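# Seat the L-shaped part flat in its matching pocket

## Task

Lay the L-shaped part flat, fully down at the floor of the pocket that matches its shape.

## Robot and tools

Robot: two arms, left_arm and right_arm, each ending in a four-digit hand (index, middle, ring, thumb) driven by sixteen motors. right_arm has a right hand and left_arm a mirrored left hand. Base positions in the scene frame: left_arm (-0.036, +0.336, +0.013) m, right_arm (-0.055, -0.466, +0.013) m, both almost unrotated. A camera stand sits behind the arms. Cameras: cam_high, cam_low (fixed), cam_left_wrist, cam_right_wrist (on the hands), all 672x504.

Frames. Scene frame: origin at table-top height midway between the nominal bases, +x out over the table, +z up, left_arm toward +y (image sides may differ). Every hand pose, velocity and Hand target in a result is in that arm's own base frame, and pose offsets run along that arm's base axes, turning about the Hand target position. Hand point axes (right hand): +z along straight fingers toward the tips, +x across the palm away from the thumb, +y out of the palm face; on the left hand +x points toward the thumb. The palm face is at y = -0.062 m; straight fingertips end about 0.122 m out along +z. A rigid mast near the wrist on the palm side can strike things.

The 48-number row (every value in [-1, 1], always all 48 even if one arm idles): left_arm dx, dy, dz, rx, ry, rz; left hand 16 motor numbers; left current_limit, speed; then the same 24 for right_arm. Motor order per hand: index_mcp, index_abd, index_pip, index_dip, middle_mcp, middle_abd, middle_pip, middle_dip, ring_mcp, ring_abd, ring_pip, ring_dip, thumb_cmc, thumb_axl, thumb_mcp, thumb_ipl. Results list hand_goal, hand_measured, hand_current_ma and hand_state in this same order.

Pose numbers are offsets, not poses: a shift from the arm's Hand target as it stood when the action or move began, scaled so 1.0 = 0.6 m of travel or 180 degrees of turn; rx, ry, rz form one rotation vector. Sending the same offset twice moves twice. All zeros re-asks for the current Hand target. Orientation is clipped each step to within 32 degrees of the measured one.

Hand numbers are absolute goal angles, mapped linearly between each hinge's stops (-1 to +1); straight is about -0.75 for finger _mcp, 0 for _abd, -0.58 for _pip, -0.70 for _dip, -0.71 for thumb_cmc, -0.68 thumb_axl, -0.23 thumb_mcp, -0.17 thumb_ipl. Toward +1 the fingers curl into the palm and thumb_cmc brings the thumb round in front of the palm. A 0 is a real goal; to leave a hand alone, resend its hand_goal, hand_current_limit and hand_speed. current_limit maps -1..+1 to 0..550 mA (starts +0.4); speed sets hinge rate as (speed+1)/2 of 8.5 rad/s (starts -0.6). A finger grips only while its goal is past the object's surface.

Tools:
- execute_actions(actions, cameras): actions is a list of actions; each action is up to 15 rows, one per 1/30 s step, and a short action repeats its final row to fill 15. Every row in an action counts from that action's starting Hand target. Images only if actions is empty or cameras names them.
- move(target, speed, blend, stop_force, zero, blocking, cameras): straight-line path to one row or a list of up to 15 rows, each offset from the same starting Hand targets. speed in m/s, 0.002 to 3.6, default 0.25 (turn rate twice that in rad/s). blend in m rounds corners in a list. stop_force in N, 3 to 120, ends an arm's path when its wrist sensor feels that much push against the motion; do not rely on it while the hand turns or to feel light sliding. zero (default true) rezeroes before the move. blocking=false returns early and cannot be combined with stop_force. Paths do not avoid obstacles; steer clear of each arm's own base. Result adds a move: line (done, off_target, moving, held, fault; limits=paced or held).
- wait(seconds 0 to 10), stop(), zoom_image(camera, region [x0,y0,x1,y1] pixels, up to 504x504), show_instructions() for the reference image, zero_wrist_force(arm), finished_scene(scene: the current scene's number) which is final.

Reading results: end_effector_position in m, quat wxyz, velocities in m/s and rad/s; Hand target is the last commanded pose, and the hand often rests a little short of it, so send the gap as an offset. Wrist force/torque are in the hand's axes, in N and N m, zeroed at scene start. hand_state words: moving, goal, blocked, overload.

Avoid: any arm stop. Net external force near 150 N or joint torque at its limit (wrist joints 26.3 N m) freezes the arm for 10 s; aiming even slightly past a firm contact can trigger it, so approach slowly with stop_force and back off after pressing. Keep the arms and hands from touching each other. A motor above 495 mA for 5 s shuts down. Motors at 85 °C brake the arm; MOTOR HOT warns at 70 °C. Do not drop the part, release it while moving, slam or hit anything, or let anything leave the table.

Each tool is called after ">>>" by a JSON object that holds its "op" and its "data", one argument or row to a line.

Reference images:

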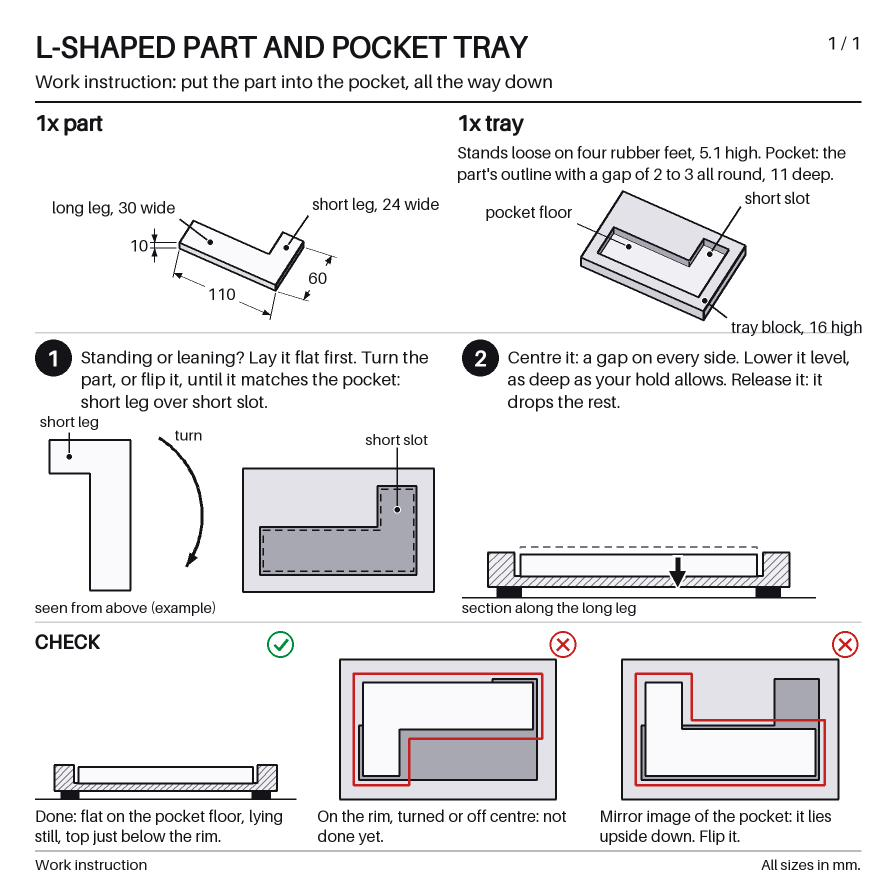

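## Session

>>> {"op": "execute_actions", "data": {
  "actions": []
}}

>>> {"op": "zoom_image", "data": {
  "camera": "cam_high",
  "region": [200, 80, 560, 330]
}}

Scene clock: 0.00 s.
left_arm: end_effector_position=(+0.5892, -0.5955, +0.2604) hand_goal=(-0.754, +0.000, -0.576, -0.696, -0.754, +0.000, -0.576, -0.696, -0.754, +0.000, -0.576, -0.696, -0.714, -0.678, -0.226, -0.168) hand_measured=(-0.754, +0.000, -0.576, -0.696, -0.754, +0.000, -0.576, -0.696, -0.754, +0.000, -0.576, -0.696, -0.714, -0.678, -0.226, -0.168) hand_current_ma=(+0, +0, +0, +0, +0, +0, +0, +0, +0, +0, +0, +0, +0, +0, +0, +0) hand_state=(goal, goal, goal, goal, goal, goal, goal, goal, goal, goal, goal, goal, goal, goal, goal, goal) hand_current_limit=0.40 hand_speed=-0.60 end_effector_quat_wxyz=(+0.273, +0.933, -0.067, +0.227) | right_arm: end_effector_position=(+0.5728, -0.0484, +0.1469) hand_goal=(-0.754, +0.000, -0.576, -0.696, -0.754, +0.000, -0.576, -0.696, -0.754, +0.000, -0.576, -0.696, -0.714, -0.678, -0.226, -0.168) hand_measured=(-0.754, +0.000, -0.576, -0.696, -0.754, +0.000, -0.576, -0.696, -0.754, +0.000, -0.576, -0.696, -0.714, -0.678, -0.226, -0.168) hand_current_ma=(+0, +0, +0, +0, +0, +0, +0, +0, +0, +0, +0, +0, +0, +0, +0, +0) hand_state=(goal, goal, goal, goal, goal, goal, goal, goal, goal, goal, goal, goal, goal, goal, goal, goal) hand_current_limit=0.40 hand_speed=-0.60 end_effector_quat_wxyz=(+0.063, -0.382, +0.642, +0.662)
Joint positions: left_arm=[2.677 -2.106 -1.596 -0.346 1.256 1.14] | right_arm=[-0.521 -0.509 0.983 -0.615 -0.967 2.591]
Joint velocities: within noise
Joint torques (N m): no reading
Motor temperatures (°C): left_arm=[23 23 23 30 27 28] | right_arm=[23 24 25 30 27 28]
Wrist force (N): no reading
Wrist torque (N m): no reading
Wrist force, peak (N): no reading
Hand target: left_arm +0.5892, -0.5955, +0.2604; +0.273, +0.933, -0.067, +0.227 | right_arm +0.5728, -0.0484, +0.1469; +0.063, -0.382, +0.642, +0.662

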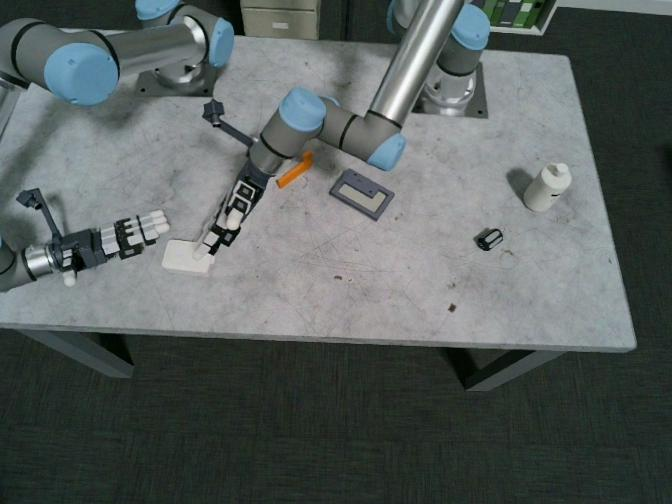

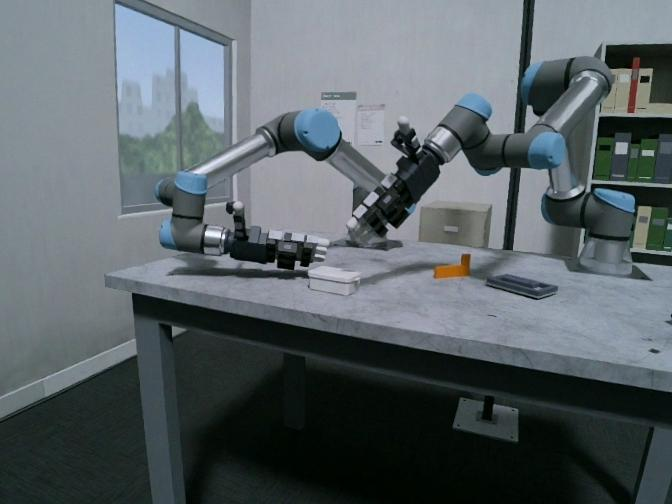

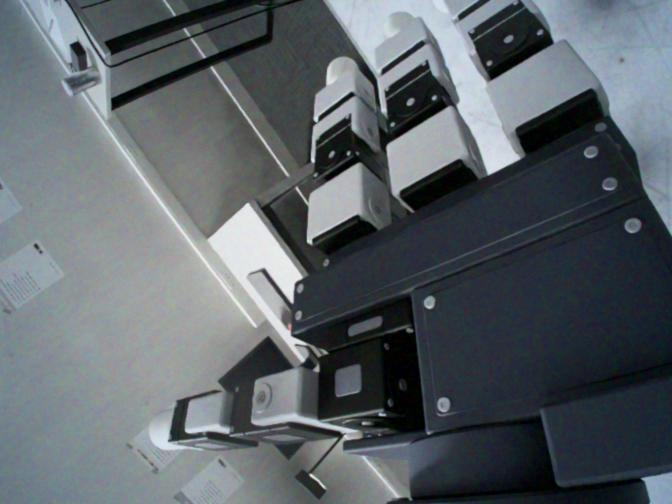

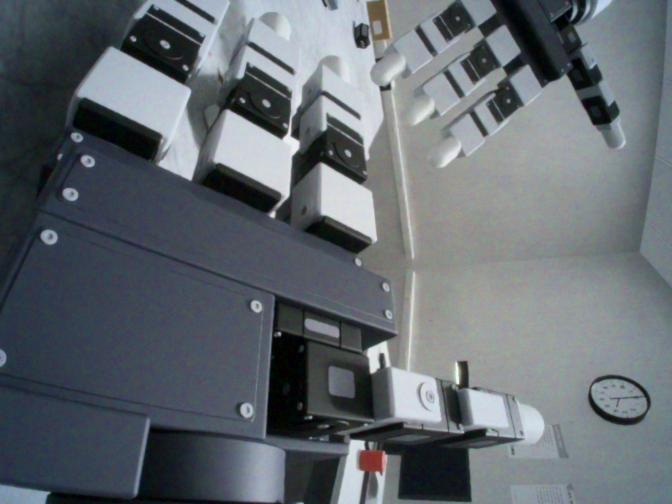

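Scaled by 1.400 from the camera's 672x504 image, which has a finer 960x720 frame.

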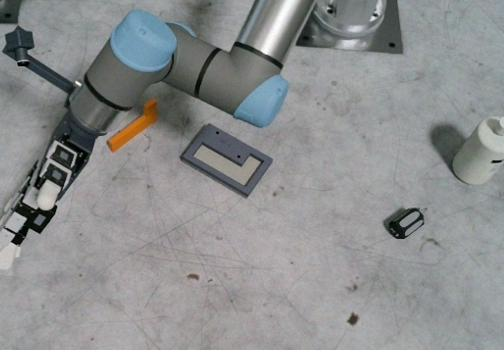

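>>> {"op": "zoom_image", "data": {
  "camera": "cam_high",
  "region": [265, 140, 335, 200]
}}

>>> {"op": "zoom_image", "data": {
  "camera": "cam_low",
  "region": [420, 240, 570, 310]
}}

>>> {"op": "zoom_image", "data": {
  "camera": "cam_high",
  "region": [322, 160, 402, 228]
}}

>>> {"op": "zoom_image", "data": {
  "camera": "cam_high",
  "region": [150, 170, 260, 280]
}}

Scaled by 7.200 from the camera's 672x504 image, which has a finer 960x720 frame.

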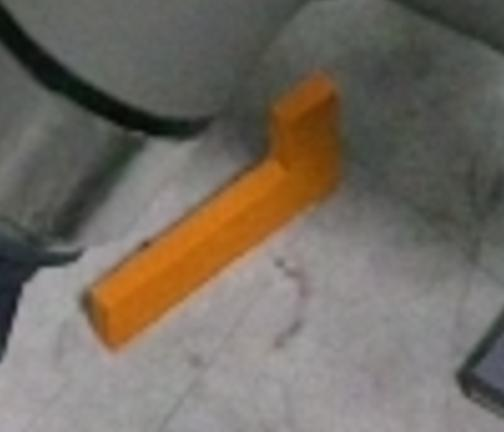

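Scaled by 3.360 from the camera's 672x504 image, which has a finer 960x720 frame.

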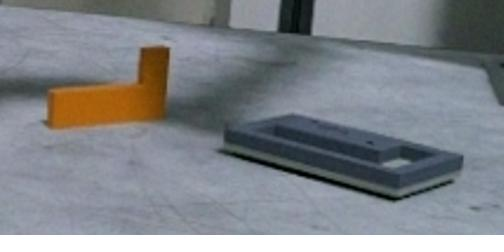

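Scaled by 6.300 from the camera's 672x504 image, which has a finer 960x720 frame.

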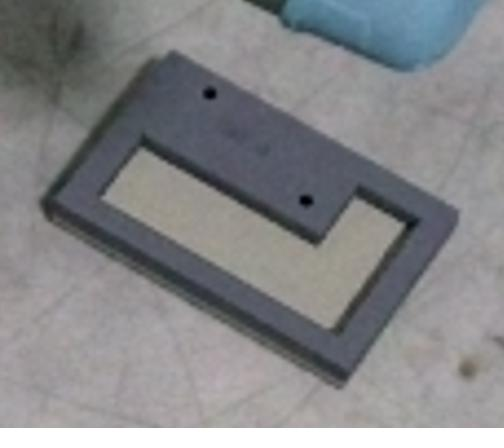

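Scaled by 4.582 from the camera's 672x504 image, which has a finer 960x720 frame.

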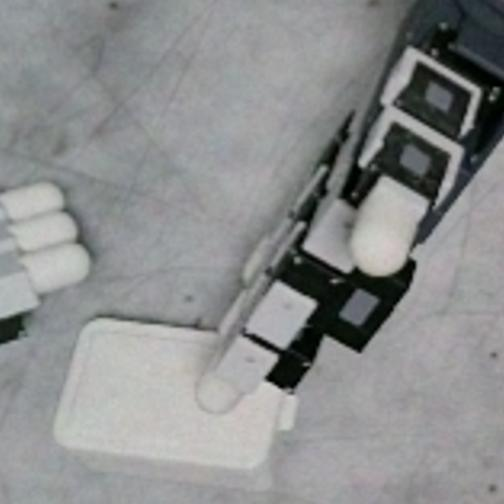

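>>> {"op": "move", "data": {
  "target": [
    [-0.0487,0.8258,0.166,0.1268,-0.0423,-0.2852,-0.754,0,-0.576,-0.696,-0.754,0,-0.576,-0.696,-0.754,0,-0.576,-0.696,-0.714,-0.678,-0.226,-0.168,0.4,-0.6,-0.088,-0.086,0.3718,0.0847,-0.297,0.3424,-0.754,-0.12,-0.576,-0.696,-0.754,0.12,-0.576,-0.696,-0.754,0.25,-0.576,-0.696,0.571,-0.678,-0.226,-0.168,0.4,-0.6],
    [-0.0987,0.96,0.133,0.2536,-0.0847,-0.5704,-0.754,0,-0.576,-0.696,-0.754,0,-0.576,-0.696,-0.754,0,-0.576,-0.696,-0.714,-0.678,-0.226,-0.168,0.4,-0.6,-0.2667,0.5912,0.1052,0.1693,-0.594,0.6847,-0.754,-0.12,-0.576,-0.696,-0.754,0.12,-0.576,-0.696,-0.754,0.25,-0.576,-0.696,0.571,-0.678,-0.226,-0.168,0.4,-0.6]
  ],
  "speed": 0.5,
  "blend": [0.06, 0],
  "cameras": ["all"]
}}

>>> {"op": "zoom_image", "data": {
  "camera": "cam_high",
  "region": [255, 120, 345, 200]
}}

>>> {"op": "zoom_image", "data": {
  "camera": "cam_right_wrist",
  "region": [150, 0, 420, 140]
}}

>>> {"op": "zoom_image", "data": {
  "camera": "cam_high",
  "region": [322, 160, 402, 228]
}}

Scene clock: 12.33 s.
left_arm: end_effector_position=(+0.5300, -0.0195, +0.3402) hand_goal=(-0.754, +0.000, -0.576, -0.696, -0.754, +0.000, -0.576, -0.696, -0.754, +0.000, -0.576, -0.696, -0.714, -0.678, -0.226, -0.168) hand_measured=(-0.756, +0.000, -0.576, -0.696, -0.756, +0.000, -0.576, -0.696, -0.756, +0.000, -0.576, -0.696, -0.716, -0.678, -0.224, -0.168) hand_current_ma=(+0, +0, +0, +0, +0, +0, +0, +0, +0, +0, +0, +0, +0, +0, +1, +0) hand_state=(goal, goal, goal, goal, goal, goal, goal, goal, goal, goal, goal, goal, goal, goal, goal, goal) hand_current_limit=0.40 hand_speed=-0.60 end_effector_quat_wxyz=(+0.000, -0.528, +0.849, +0.000) | right_arm: end_effector_position=(+0.4128, +0.3062, +0.2100) hand_goal=(-0.754, -0.120, -0.576, -0.696, -0.754, +0.120, -0.576, -0.696, -0.754, +0.250, -0.576, -0.696, +0.570, -0.678, -0.226, -0.168) hand_measured=(-0.754, -0.116, -0.576, -0.696, -0.754, +0.120, -0.576, -0.696, -0.754, +0.250, -0.576, -0.696, +0.572, -0.678, -0.224, -0.168) hand_current_ma=(-1, +17, -3, +0, -1, +2, -3, +0, -1, +1, -3, +0, +11, +4, +13, +2) hand_state=(goal, goal, goal, goal, goal, goal, goal, goal, goal, goal, goal, goal, goal, goal, goal, goal) hand_current_limit=0.40 hand_speed=-0.60 end_effector_quat_wxyz=(+0.000, +0.931, +0.364, +0.000)
Joint positions: left_arm=[3.3 -1.835 -1.315 -1.563 1.57 3.758] | right_arm=[0.55 -1.445 1.822 -1.948 -1.571 1.375]
Joint torques (N m): left_arm=[-10.44 45.78 15.9 4.13 3.13 1.51] | right_arm=[8.52 -14.59 -10 -4.46 -2.19 1.88]
Wrist force (N): left_arm=[1.4 1.8 0.2] | right_arm=[1.2 -0.7 0.0]
Wrist torque (N m): left_arm=[0.16 -0.15 -0.04] | right_arm=[0.10 0.00 -0.01]
Wrist force, peak (N): left_arm=[1.4 1.8 0.5] | right_arm=[1.7 -1.3 0.1]
Hand target: left_arm +0.5300, -0.0195, +0.3402; +0.000, -0.528, +0.849, +0.000 | right_arm +0.4128, +0.3063, +0.2100; +0.000, +0.931, +0.364, +0.000
Off the commanded pose: left_arm 0.000 m, 0 deg | right_arm 0.000 m, 0 deg.
move: done

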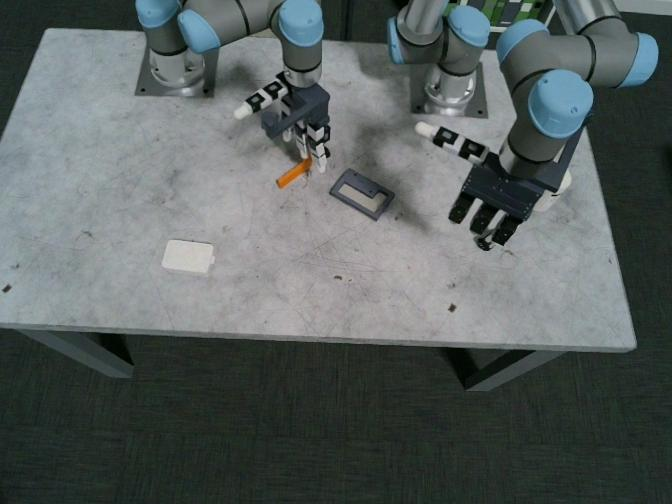

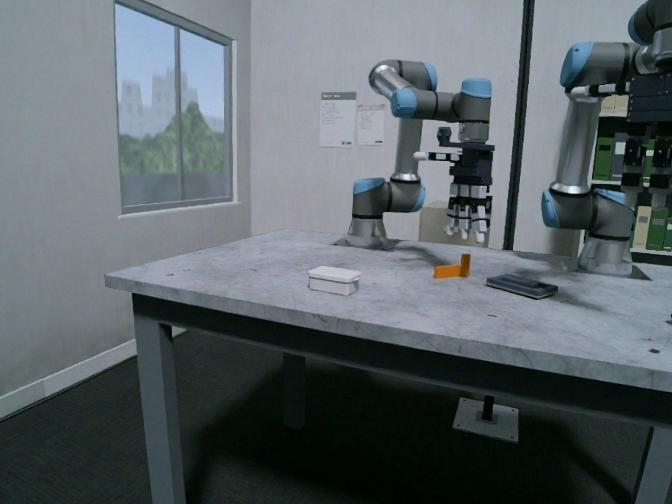

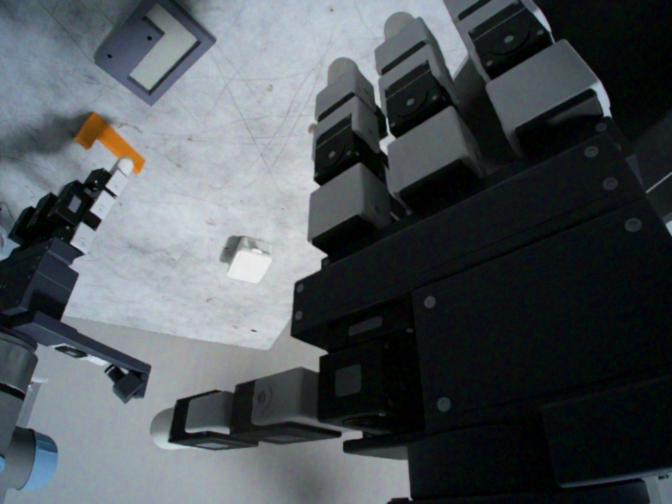

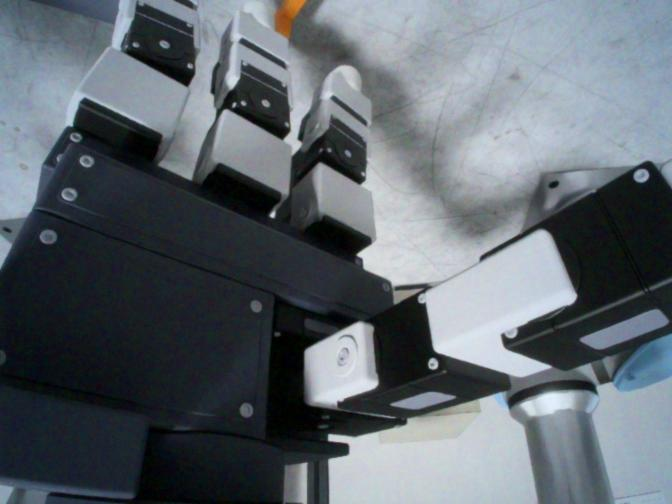

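Scaled by 5.600 from the camera's 672x504 image, which has a finer 960x720 frame.

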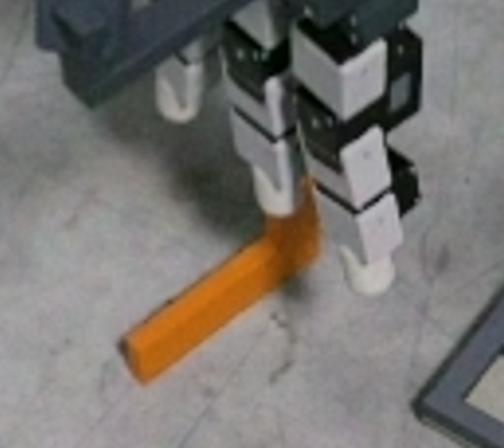

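Scaled by 1.867 from the camera's 672x504 image, which has a finer 960x720 frame.

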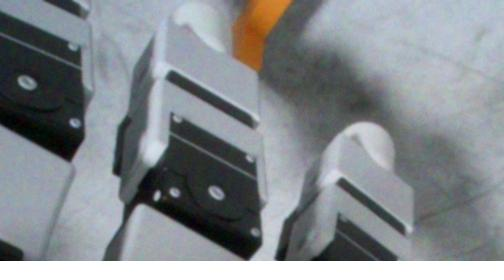

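Scaled by 6.300 from the camera's 672x504 image, which has a finer 960x720 frame.

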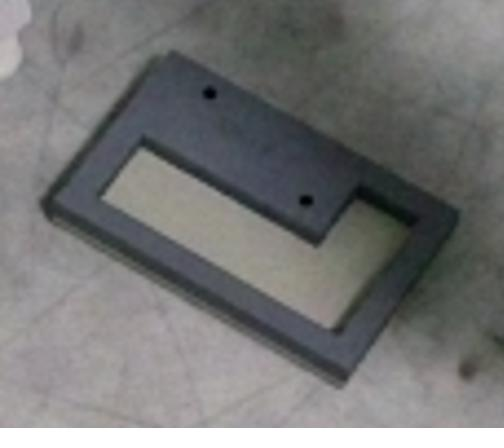

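>>> {"op": "move", "data": {
  "target": [
    [0,0,0,0,0,0,-0.754,0,-0.576,-0.696,-0.754,0,-0.576,-0.696,-0.754,0,-0.576,-0.696,-0.714,-0.678,-0.226,-0.168,0.4,-0.6,0.0255,0.0032,-0.02,0,0,0,-0.754,-0.12,-0.576,-0.696,-0.754,0.12,-0.576,-0.696,-0.754,0.25,-0.576,-0.696,0.571,-0.678,-0.226,-0.168,0.4,-0.6],
    [0,0,0,0,0,0,-0.754,0,-0.576,-0.696,-0.754,0,-0.576,-0.696,-0.754,0,-0.576,-0.696,-0.714,-0.678,-0.226,-0.168,0.4,-0.6,0.0255,0.0032,-0.11,0,0,0,-0.754,-0.12,-0.576,-0.696,-0.754,0.12,-0.576,-0.696,-0.754,0.25,-0.576,-0.696,0.571,-0.678,-0.226,-0.168,0.4,-0.6]
  ],
  "speed": 0.1,
  "blend": [0.008, 0],
  "cameras": ["cam_high", "cam_low", "cam_right_wrist", "cam_left_wrist"]
}}

>>> {"op": "zoom_image", "data": {
  "camera": "cam_high",
  "region": [260, 130, 340, 200]
}}

>>> {"op": "zoom_image", "data": {
  "camera": "cam_right_wrist",
  "region": [200, 0, 420, 120]
}}

>>> {"op": "zoom_image", "data": {
  "camera": "cam_left_wrist",
  "region": [60, 90, 180, 200]
}}

>>> {"op": "zoom_image", "data": {
  "camera": "cam_low",
  "region": [420, 200, 520, 290]
}}

Scene clock: 16.63 s.
left_arm: end_effector_position=(+0.5300, -0.0195, +0.3402) hand_goal=(-0.754, +0.000, -0.576, -0.696, -0.754, +0.000, -0.576, -0.696, -0.754, +0.000, -0.576, -0.696, -0.714, -0.678, -0.226, -0.168) hand_measured=(-0.756, +0.000, -0.576, -0.696, -0.756, +0.000, -0.576, -0.696, -0.756, +0.000, -0.576, -0.696, -0.716, -0.678, -0.224, -0.168) hand_current_ma=(+0, +0, +0, +0, +0, +0, +0, +0, +0, +0, +0, +0, +0, +0, +1, +0) hand_state=(goal, goal, goal, goal, goal, goal, goal, goal, goal, goal, goal, goal, goal, goal, goal, goal) hand_current_limit=0.40 hand_speed=-0.60 end_effector_quat_wxyz=(+0.000, -0.528, +0.849, +0.000) | right_arm: end_effector_position=(+0.4281, +0.3082, +0.1441) hand_goal=(-0.754, -0.120, -0.576, -0.696, -0.754, +0.120, -0.576, -0.696, -0.754, +0.250, -0.576, -0.696, +0.570, -0.678, -0.226, -0.168) hand_measured=(-0.754, -0.116, -0.576, -0.696, -0.754, +0.120, -0.576, -0.696, -0.754, +0.250, -0.576, -0.696, +0.572, -0.678, -0.224, -0.168) hand_current_ma=(-1, +16, -3, +0, -1, +2, -3, +0, -1, +1, -3, +0, +10, +4, +13, +2) hand_state=(goal, goal, goal, goal, goal, goal, goal, goal, goal, goal, goal, goal, goal, goal, goal, goal) hand_current_limit=0.40 hand_speed=-0.60 end_effector_quat_wxyz=(+0.000, +0.931, +0.364, +0.000)
Joint positions: left_arm=[3.3 -1.835 -1.315 -1.563 1.57 3.758] | right_arm=[0.538 -1.346 1.89 -2.115 -1.571 1.363]
Joint torques (N m): left_arm=[-10.1 45.32 15.88 3.98 2.88 1.42] | right_arm=[-4.31 -17.85 -7.49 -3.96 -1.8 -1.75]
Wrist force (N): left_arm=[1.4 1.9 0.5] | right_arm=[1.5 -0.8 -0.1]
Wrist torque (N m): left_arm=[0.15 -0.15 -0.04] | right_arm=[0.05 -0.02 0.01]
Wrist force, peak (N): left_arm=[1.6 1.8 0.4] | right_arm=[1.7 -0.7 0.0]
Hand target: left_arm +0.5300, -0.0195, +0.3402; +0.000, -0.528, +0.849, +0.000 | right_arm +0.4281, +0.3082, +0.1440; +0.000, +0.931, +0.364, +0.000
Off the commanded pose: left_arm 0.000 m, 0 deg | right_arm 0.000 m, 0 deg.
move: done

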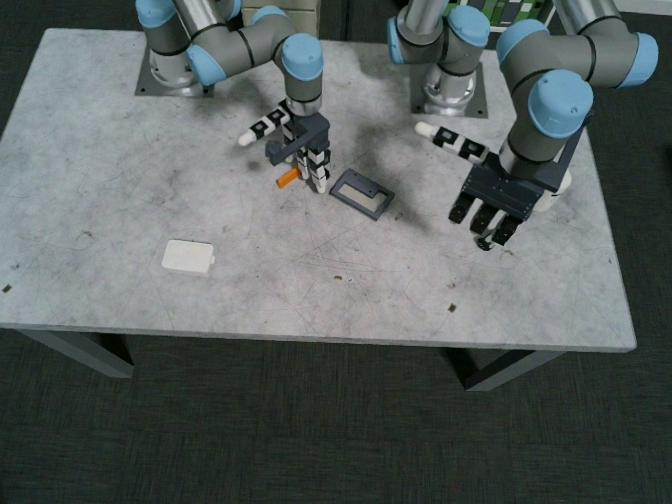

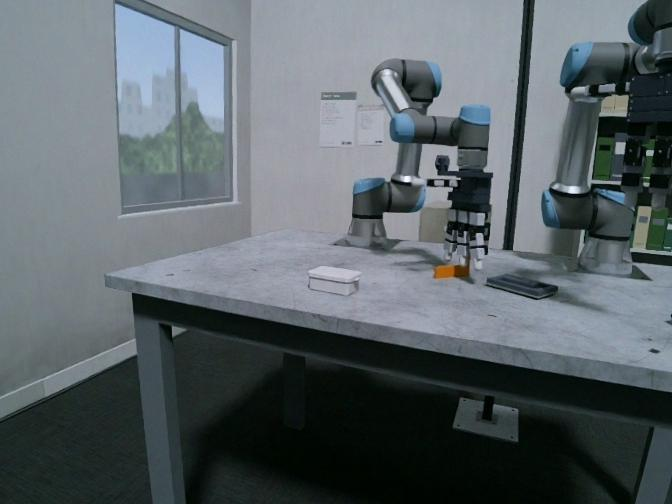

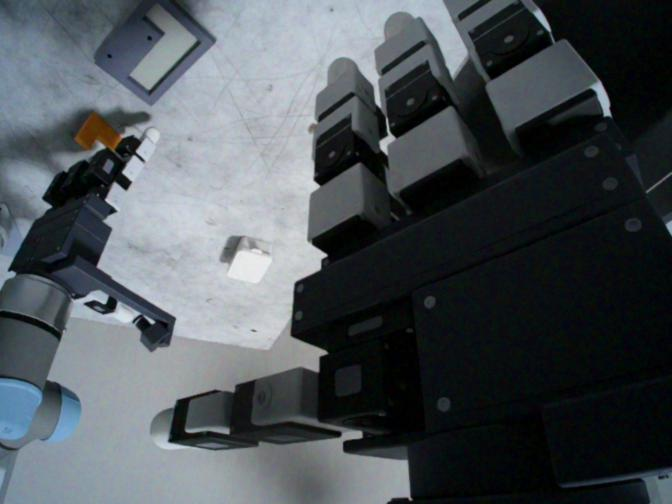

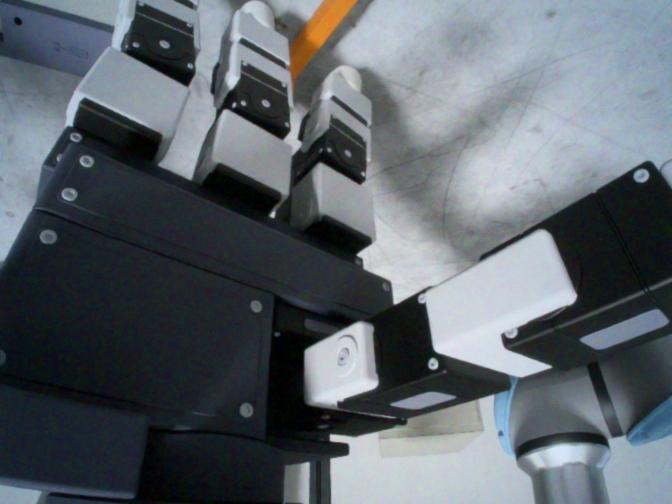

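Scaled by 6.300 from the camera's 672x504 image, which has a finer 960x720 frame.

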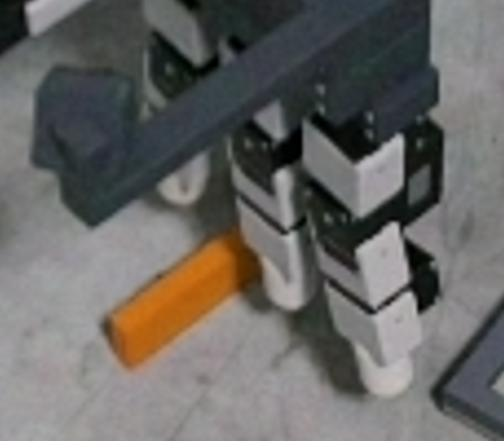

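Scaled by 2.291 from the camera's 672x504 image, which has a finer 960x720 frame.

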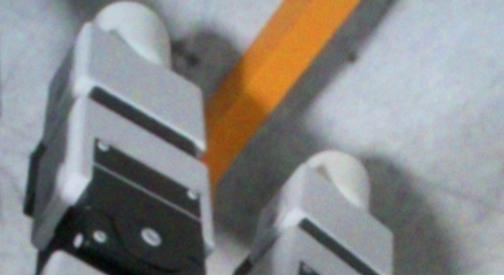

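Scaled by 4.200 from the camera's 672x504 image, which has a finer 960x720 frame.

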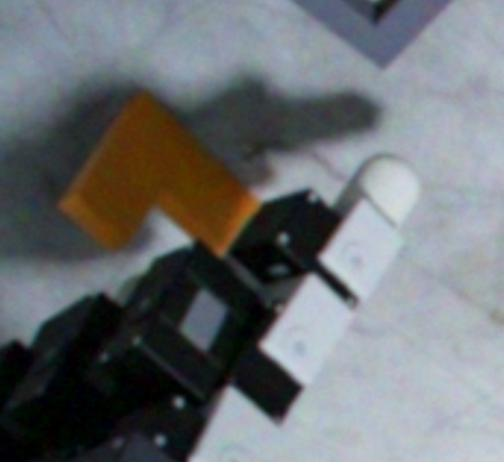

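Scaled by 5.040 from the camera's 672x504 image, which has a finer 960x720 frame.

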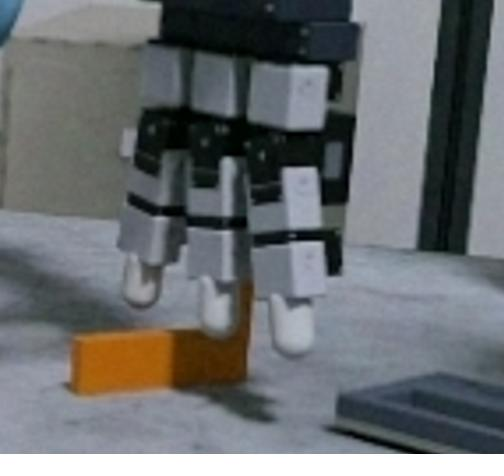

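>>> {"op": "move", "data": {
  "target": [
    [0,0,0,0,0,0,-0.754,0,-0.576,-0.696,-0.754,0,-0.576,-0.696,-0.754,0,-0.576,-0.696,-0.714,-0.678,-0.226,-0.168,0.4,-0.6,0,0,-0.0492,0,0,0,-0.754,-0.12,-0.576,-0.696,-0.754,0.12,-0.576,-0.696,-0.754,0.25,-0.576,-0.696,0.571,-0.678,-0.226,-0.168,0.4,-0.6]
  ],
  "speed": 0.03,
  "stop_force": 5
}}

>>> {"op": "move", "data": {
  "target": [
    [0,0,0,0,0,0,-0.754,0,-0.576,-0.696,-0.754,0,-0.576,-0.696,-0.754,0,-0.576,-0.696,-0.714,-0.678,-0.226,-0.168,0.4,-0.6,0,0,0,0,0,0,-0.754,0.2,-0.576,-0.696,-0.754,-0.2,-0.576,-0.696,-0.754,0.25,-0.576,-0.696,0.571,-0.678,-0.226,-0.168,0.4,-0.91]
  ],
  "speed": 0.1,
  "cameras": ["cam_high", "cam_low", "cam_right_wrist", "cam_left_wrist"]
}}

>>> {"op": "zoom_image", "data": {
  "camera": "cam_right_wrist",
  "region": [200, 0, 420, 120]
}}

>>> {"op": "zoom_image", "data": {
  "camera": "cam_low",
  "region": [420, 200, 520, 290]
}}

Scene clock: 19.53 s.
left_arm: end_effector_position=(+0.5300, -0.0195, +0.3402) hand_goal=(-0.754, +0.000, -0.576, -0.696, -0.754, +0.000, -0.576, -0.696, -0.754, +0.000, -0.576, -0.696, -0.714, -0.678, -0.226, -0.168) hand_measured=(-0.756, +0.000, -0.576, -0.696, -0.756, +0.000, -0.576, -0.696, -0.756, +0.000, -0.576, -0.696, -0.716, -0.678, -0.224, -0.168) hand_current_ma=(+0, +0, +0, +0, +0, +0, +0, +0, +0, +0, +0, +0, +0, +0, +1, +0) hand_state=(goal, goal, goal, goal, goal, goal, goal, goal, goal, goal, goal, goal, goal, goal, goal, goal) hand_current_limit=0.40 hand_speed=-0.60 end_effector_quat_wxyz=(+0.000, -0.528, +0.849, +0.000) | right_arm: end_effector_position=(+0.4281, +0.3082, +0.1145) hand_goal=(-0.754, -0.120, -0.576, -0.696, -0.754, +0.120, -0.576, -0.696, -0.754, +0.250, -0.576, -0.696, +0.570, -0.678, -0.226, -0.168) hand_measured=(-0.754, -0.116, -0.576, -0.696, -0.754, +0.120, -0.576, -0.696, -0.754, +0.250, -0.576, -0.696, +0.572, -0.678, -0.224, -0.168) hand_current_ma=(-1, +16, -3, +0, -1, +2, -3, +0, -1, +1, -3, +0, +10, +4, +13, +2) hand_state=(goal, goal, goal, goal, goal, goal, goal, goal, goal, goal, goal, goal, goal, goal, goal, goal) hand_current_limit=0.40 hand_speed=-0.60 end_effector_quat_wxyz=(+0.000, +0.931, +0.364, +0.000)
Joint positions: left_arm=[3.3 -1.835 -1.315 -1.563 1.57 3.758] | right_arm=[0.538 -1.305 1.927 -2.193 -1.571 1.363]
Joint torques (N m): left_arm=[-9.83 44.8 16.04 4.04 2.83 1.47] | right_arm=[1.11 -17.83 -6.69 -4.37 -0.48 -1.54]
Wrist force (N): left_arm=[1.4 1.8 0.3] | right_arm=[1.4 -0.8 -0.5]
Wrist torque (N m): left_arm=[0.15 -0.15 -0.04] | right_arm=[0.09 -0.01 0.00]
Wrist force, peak (N): left_arm=[1.6 1.7 0.2] | right_arm=[1.6 -0.8 -0.2]
Hand target: left_arm +0.5300, -0.0195, +0.3402; +0.000, -0.528, +0.849, +0.000 | right_arm +0.4281, +0.3082, +0.1145; +0.000, +0.931, +0.364, +0.000
Off the commanded pose: left_arm 0.000 m, 0 deg | right_arm 0.000 m, 0 deg.
move: done

Scene clock: 20.50 s.
left_arm: end_effector_position=(+0.5300, -0.0195, +0.3402) hand_goal=(-0.754, +0.000, -0.576, -0.696, -0.754, +0.000, -0.576, -0.696, -0.754, +0.000, -0.576, -0.696, -0.714, -0.678, -0.226, -0.168) hand_measured=(-0.756, +0.000, -0.576, -0.696, -0.756, +0.000, -0.576, -0.696, -0.756, +0.000, -0.576, -0.696, -0.716, -0.678, -0.224, -0.168) hand_current_ma=(+0, +0, +0, +0, +0, +0, +0, +0, +0, +0, +0, +0, +0, +0, +1, +0) hand_state=(goal, goal, goal, goal, goal, goal, goal, goal, goal, goal, goal, goal, goal, goal, goal, goal) hand_current_limit=0.40 hand_speed=-0.60 end_effector_quat_wxyz=(+0.000, -0.528, +0.849, +0.000) | right_arm: end_effector_position=(+0.4281, +0.3082, +0.1145) hand_goal=(-0.754, +0.200, -0.576, -0.696, -0.754, -0.200, -0.576, -0.696, -0.754, +0.250, -0.576, -0.696, +0.570, -0.678, -0.226, -0.168) hand_measured=(-0.754, +0.076, -0.576, -0.696, -0.754, -0.090, -0.576, -0.696, -0.754, +0.250, -0.576, -0.696, +0.572, -0.678, -0.224, -0.168) hand_current_ma=(-1, -385, -3, +0, -1, +385, -3, +0, -1, +1, -3, +0, +10, +4, +13, +2) hand_state=(goal, blocked, goal, goal, goal, blocked, goal, goal, goal, goal, goal, goal, goal, goal, goal, goal) hand_current_limit=0.40 hand_speed=-0.91 end_effector_quat_wxyz=(+0.000, +0.931, +0.364, +0.000)
Joint positions: left_arm=[3.3 -1.835 -1.315 -1.563 1.57 3.758] | right_arm=[0.538 -1.305 1.927 -2.193 -1.571 1.363]
Joint torques (N m): left_arm=[-8.71 44.89 15.48 4.12 3.19 1.35] | right_arm=[1.7 -17.7 -6.81 -3.75 -0.62 -1.19]
Wrist force (N): left_arm=[1.4 1.5 0.2] | right_arm=[1.2 -0.4 0.0]
Wrist torque (N m): left_arm=[0.13 -0.16 -0.04] | right_arm=[0.09 0.01 -0.01]
Wrist force, peak (N): left_arm=[1.6 1.9 0.4] | right_arm=[1.6 -0.8 0.1]
Hand target: left_arm +0.5300, -0.0195, +0.3402; +0.000, -0.528, +0.849, +0.000 | right_arm +0.4281, +0.3082, +0.1145; +0.000, +0.931, +0.364, +0.000
Off the commanded pose: left_arm 0.000 m, 0 deg | right_arm 0.000 m, 0 deg.
move: done

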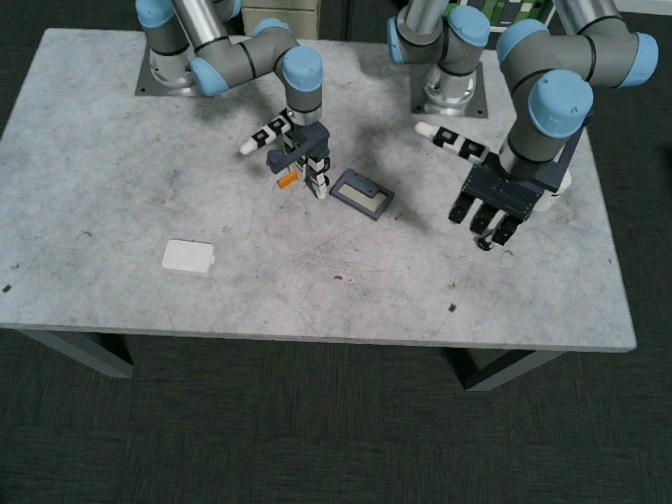

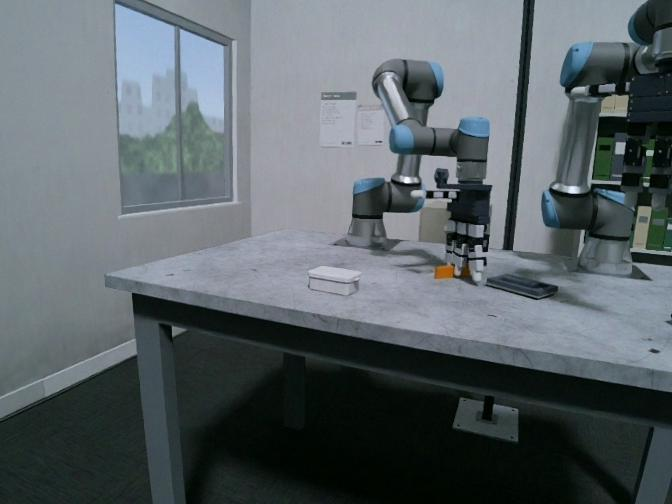

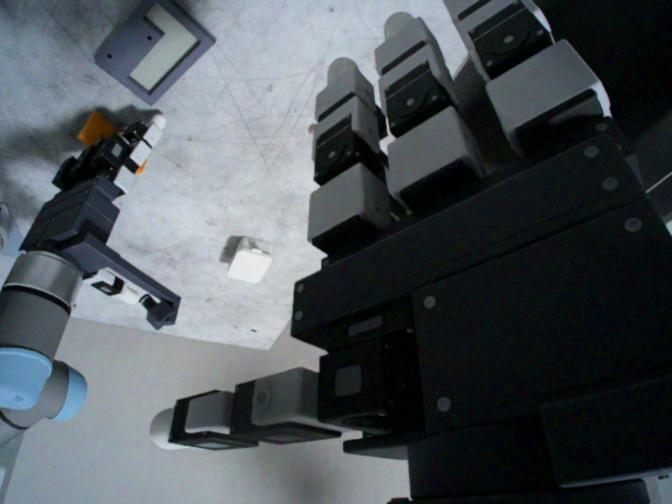

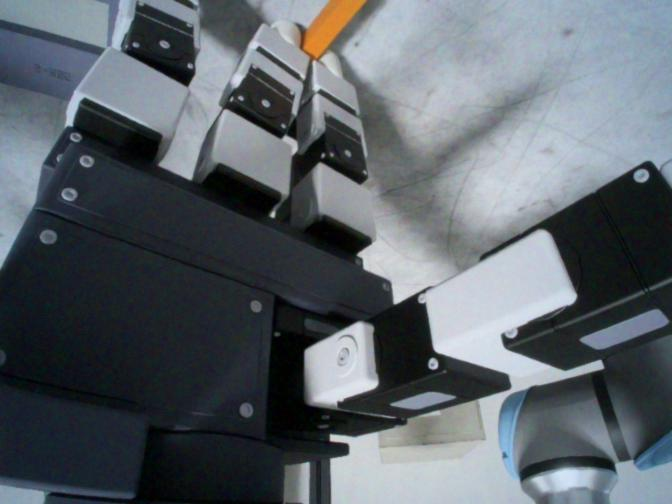

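Scaled by 2.291 from the camera's 672x504 image, which has a finer 960x720 frame.

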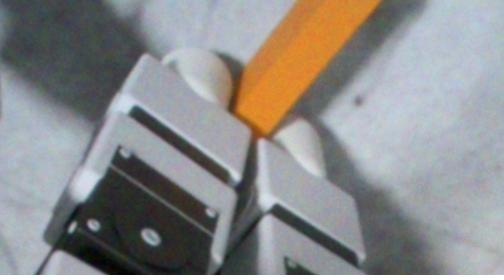

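Scaled by 5.040 from the camera's 672x504 image, which has a finer 960x720 frame.

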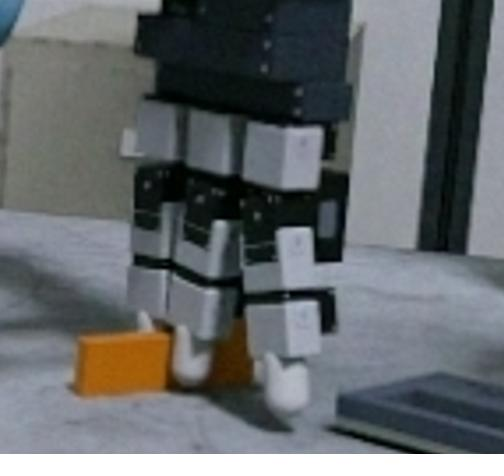

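>>> {"op": "move", "data": {
  "target": [
    [0,0,0,0,0,0,-0.754,0,-0.576,-0.696,-0.754,0,-0.576,-0.696,-0.754,0,-0.576,-0.696,-0.714,-0.678,-0.226,-0.168,0.4,-0.6,0,0,0.1,0,0,0,-0.754,0.2,-0.576,-0.696,-0.754,-0.2,-0.576,-0.696,-0.754,0.25,-0.576,-0.696,0.571,-0.678,-0.226,-0.168,0.4,-0.91],
    [0,0,0,0,0,0,-0.754,0,-0.576,-0.696,-0.754,0,-0.576,-0.696,-0.754,0,-0.576,-0.696,-0.714,-0.678,-0.226,-0.168,0.4,-0.6,0.1465,-0.0895,0.0092,0.2002,-0.2813,-0.0727,-0.754,0.2,-0.576,-0.696,-0.754,-0.2,-0.576,-0.696,-0.754,0.25,-0.576,-0.696,0.571,-0.678,-0.226,-0.168,0.4,-0.91],
    [0,0,0,0,0,0,-0.754,0,-0.576,-0.696,-0.754,0,-0.576,-0.696,-0.754,0,-0.576,-0.696,-0.714,-0.678,-0.226,-0.168,0.4,-0.6,0.1465,-0.0895,-0.065,0.2002,-0.2813,-0.0727,-0.754,0.2,-0.576,-0.696,-0.754,-0.2,-0.576,-0.696,-0.754,0.25,-0.576,-0.696,0.571,-0.678,-0.226,-0.168,0.4,-0.91]
  ],
  "speed": [0.15, 0.35, 0.1],
  "blend": [0.03, 0.02, 0],
  "cameras": ["cam_high", "cam_low", "cam_right_wrist", "cam_left_wrist"]
}}

>>> {"op": "zoom_image", "data": {
  "camera": "cam_low",
  "region": [400, 190, 530, 310]
}}

>>> {"op": "zoom_image", "data": {
  "camera": "cam_high",
  "region": [270, 140, 360, 230]
}}

>>> {"op": "zoom_image", "data": {
  "camera": "cam_left_wrist",
  "region": [90, 60, 260, 200]
}}

Scene clock: 28.17 s.
left_arm: end_effector_position=(+0.5300, -0.0195, +0.3402) hand_goal=(-0.754, +0.000, -0.576, -0.696, -0.754, +0.000, -0.576, -0.696, -0.754, +0.000, -0.576, -0.696, -0.714, -0.678, -0.226, -0.168) hand_measured=(-0.756, +0.000, -0.576, -0.696, -0.756, +0.000, -0.576, -0.696, -0.756, +0.000, -0.576, -0.696, -0.716, -0.678, -0.224, -0.168) hand_current_ma=(+0, +0, +0, +0, +0, +0, +0, +0, +0, +0, +0, +0, +0, +0, +1, +0) hand_state=(goal, goal, goal, goal, goal, goal, goal, goal, goal, goal, goal, goal, goal, goal, goal, goal) hand_current_limit=0.40 hand_speed=-0.60 end_effector_quat_wxyz=(+0.000, -0.528, +0.849, +0.000) | right_arm: end_effector_position=(+0.5160, +0.2545, +0.0755) hand_goal=(-0.754, +0.200, -0.576, -0.696, -0.754, -0.200, -0.576, -0.696, -0.754, +0.250, -0.576, -0.696, +0.570, -0.678, -0.226, -0.168) hand_measured=(-0.754, +0.076, -0.576, -0.696, -0.754, -0.092, -0.576, -0.696, -0.754, +0.248, -0.576, -0.696, +0.564, -0.678, -0.224, -0.168) hand_current_ma=(-1, -385, -3, +0, -1, +385, -3, +0, -1, -6, -3, +0, -25, +4, +14, +2) hand_state=(goal, blocked, goal, goal, goal, blocked, goal, goal, goal, goal, goal, goal, goal, goal, goal, goal) hand_current_limit=0.40 hand_speed=-0.91 end_effector_quat_wxyz=(-0.125, +0.831, +0.208, +0.500)
Joint positions: left_arm=[3.3 -1.835 -1.315 -1.563 1.57 3.758] | right_arm=[0.312 -0.928 2.338 -4.056 -1.412 1.486]
Joint torques (N m): left_arm=[-10.38 45.77 16.23 4.02 2.99 1.55] | right_arm=[0.72 -21.37 -18.79 -4.93 -1.95 1.67]
Wrist force (N): left_arm=[1.5 1.5 0.1] | right_arm=[0.6 -0.5 1.2]
Wrist torque (N m): left_arm=[0.14 -0.17 -0.02] | right_arm=[0.00 0.13 -0.23]
Wrist force, peak (N): left_arm=[1.7 1.8 0.3] | right_arm=[1.7 -1.0 0.4]
Hand target: left_arm +0.5300, -0.0195, +0.3402; +0.000, -0.528, +0.849, +0.000 | right_arm +0.5160, +0.2545, +0.0755; -0.125, +0.831, +0.208, +0.500
Off the commanded pose: left_arm 0.000 m, 0 deg | right_arm 0.000 m, 0 deg.
move: done

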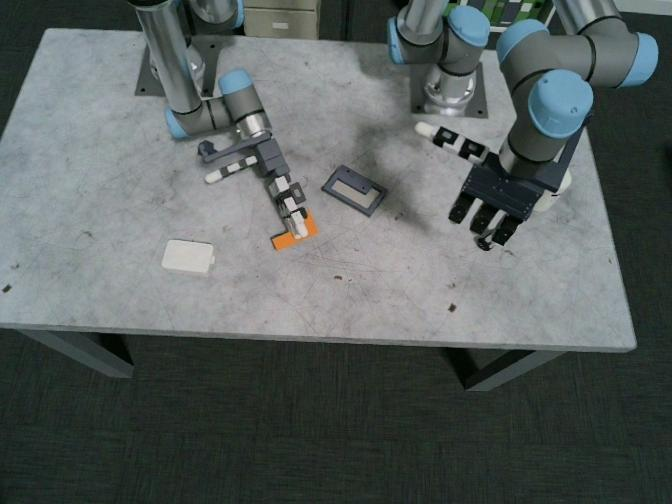

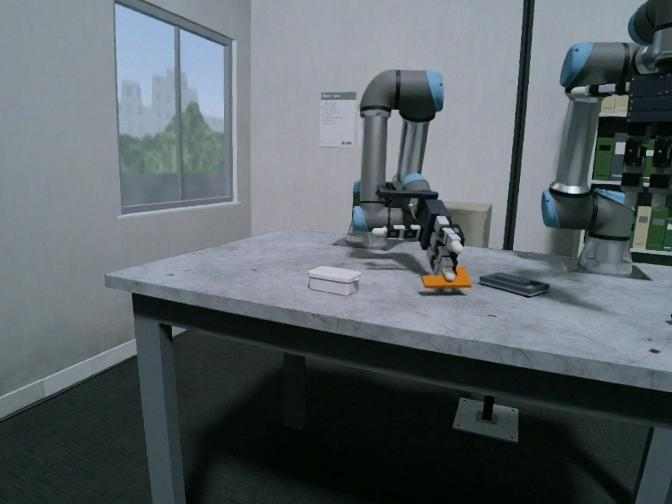

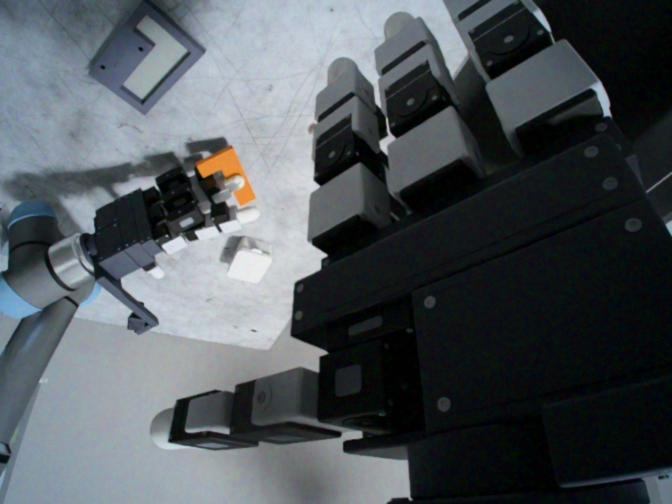

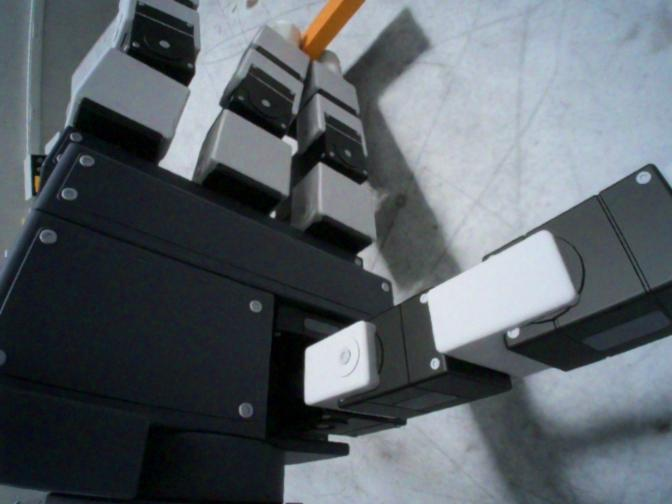

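Scaled by 3.877 from the camera's 672x504 image, which has a finer 960x720 frame.

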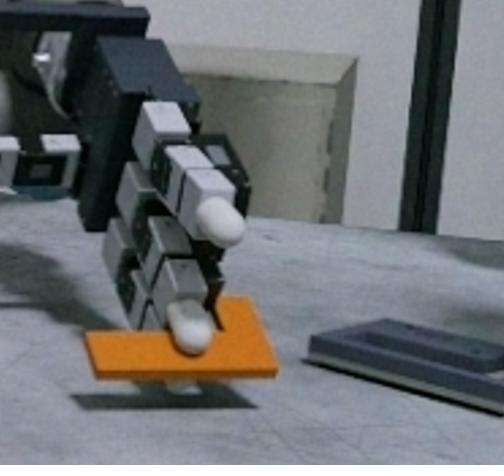

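Scaled by 5.600 from the camera's 672x504 image, which has a finer 960x720 frame.

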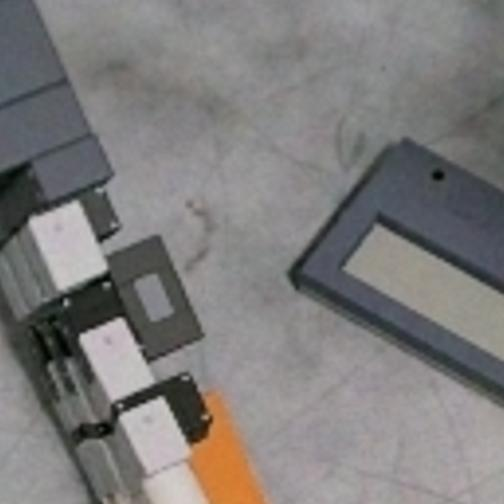

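Scaled by 2.965 from the camera's 672x504 image, which has a finer 960x720 frame.

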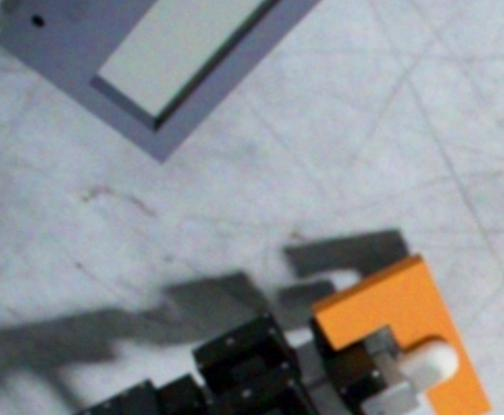

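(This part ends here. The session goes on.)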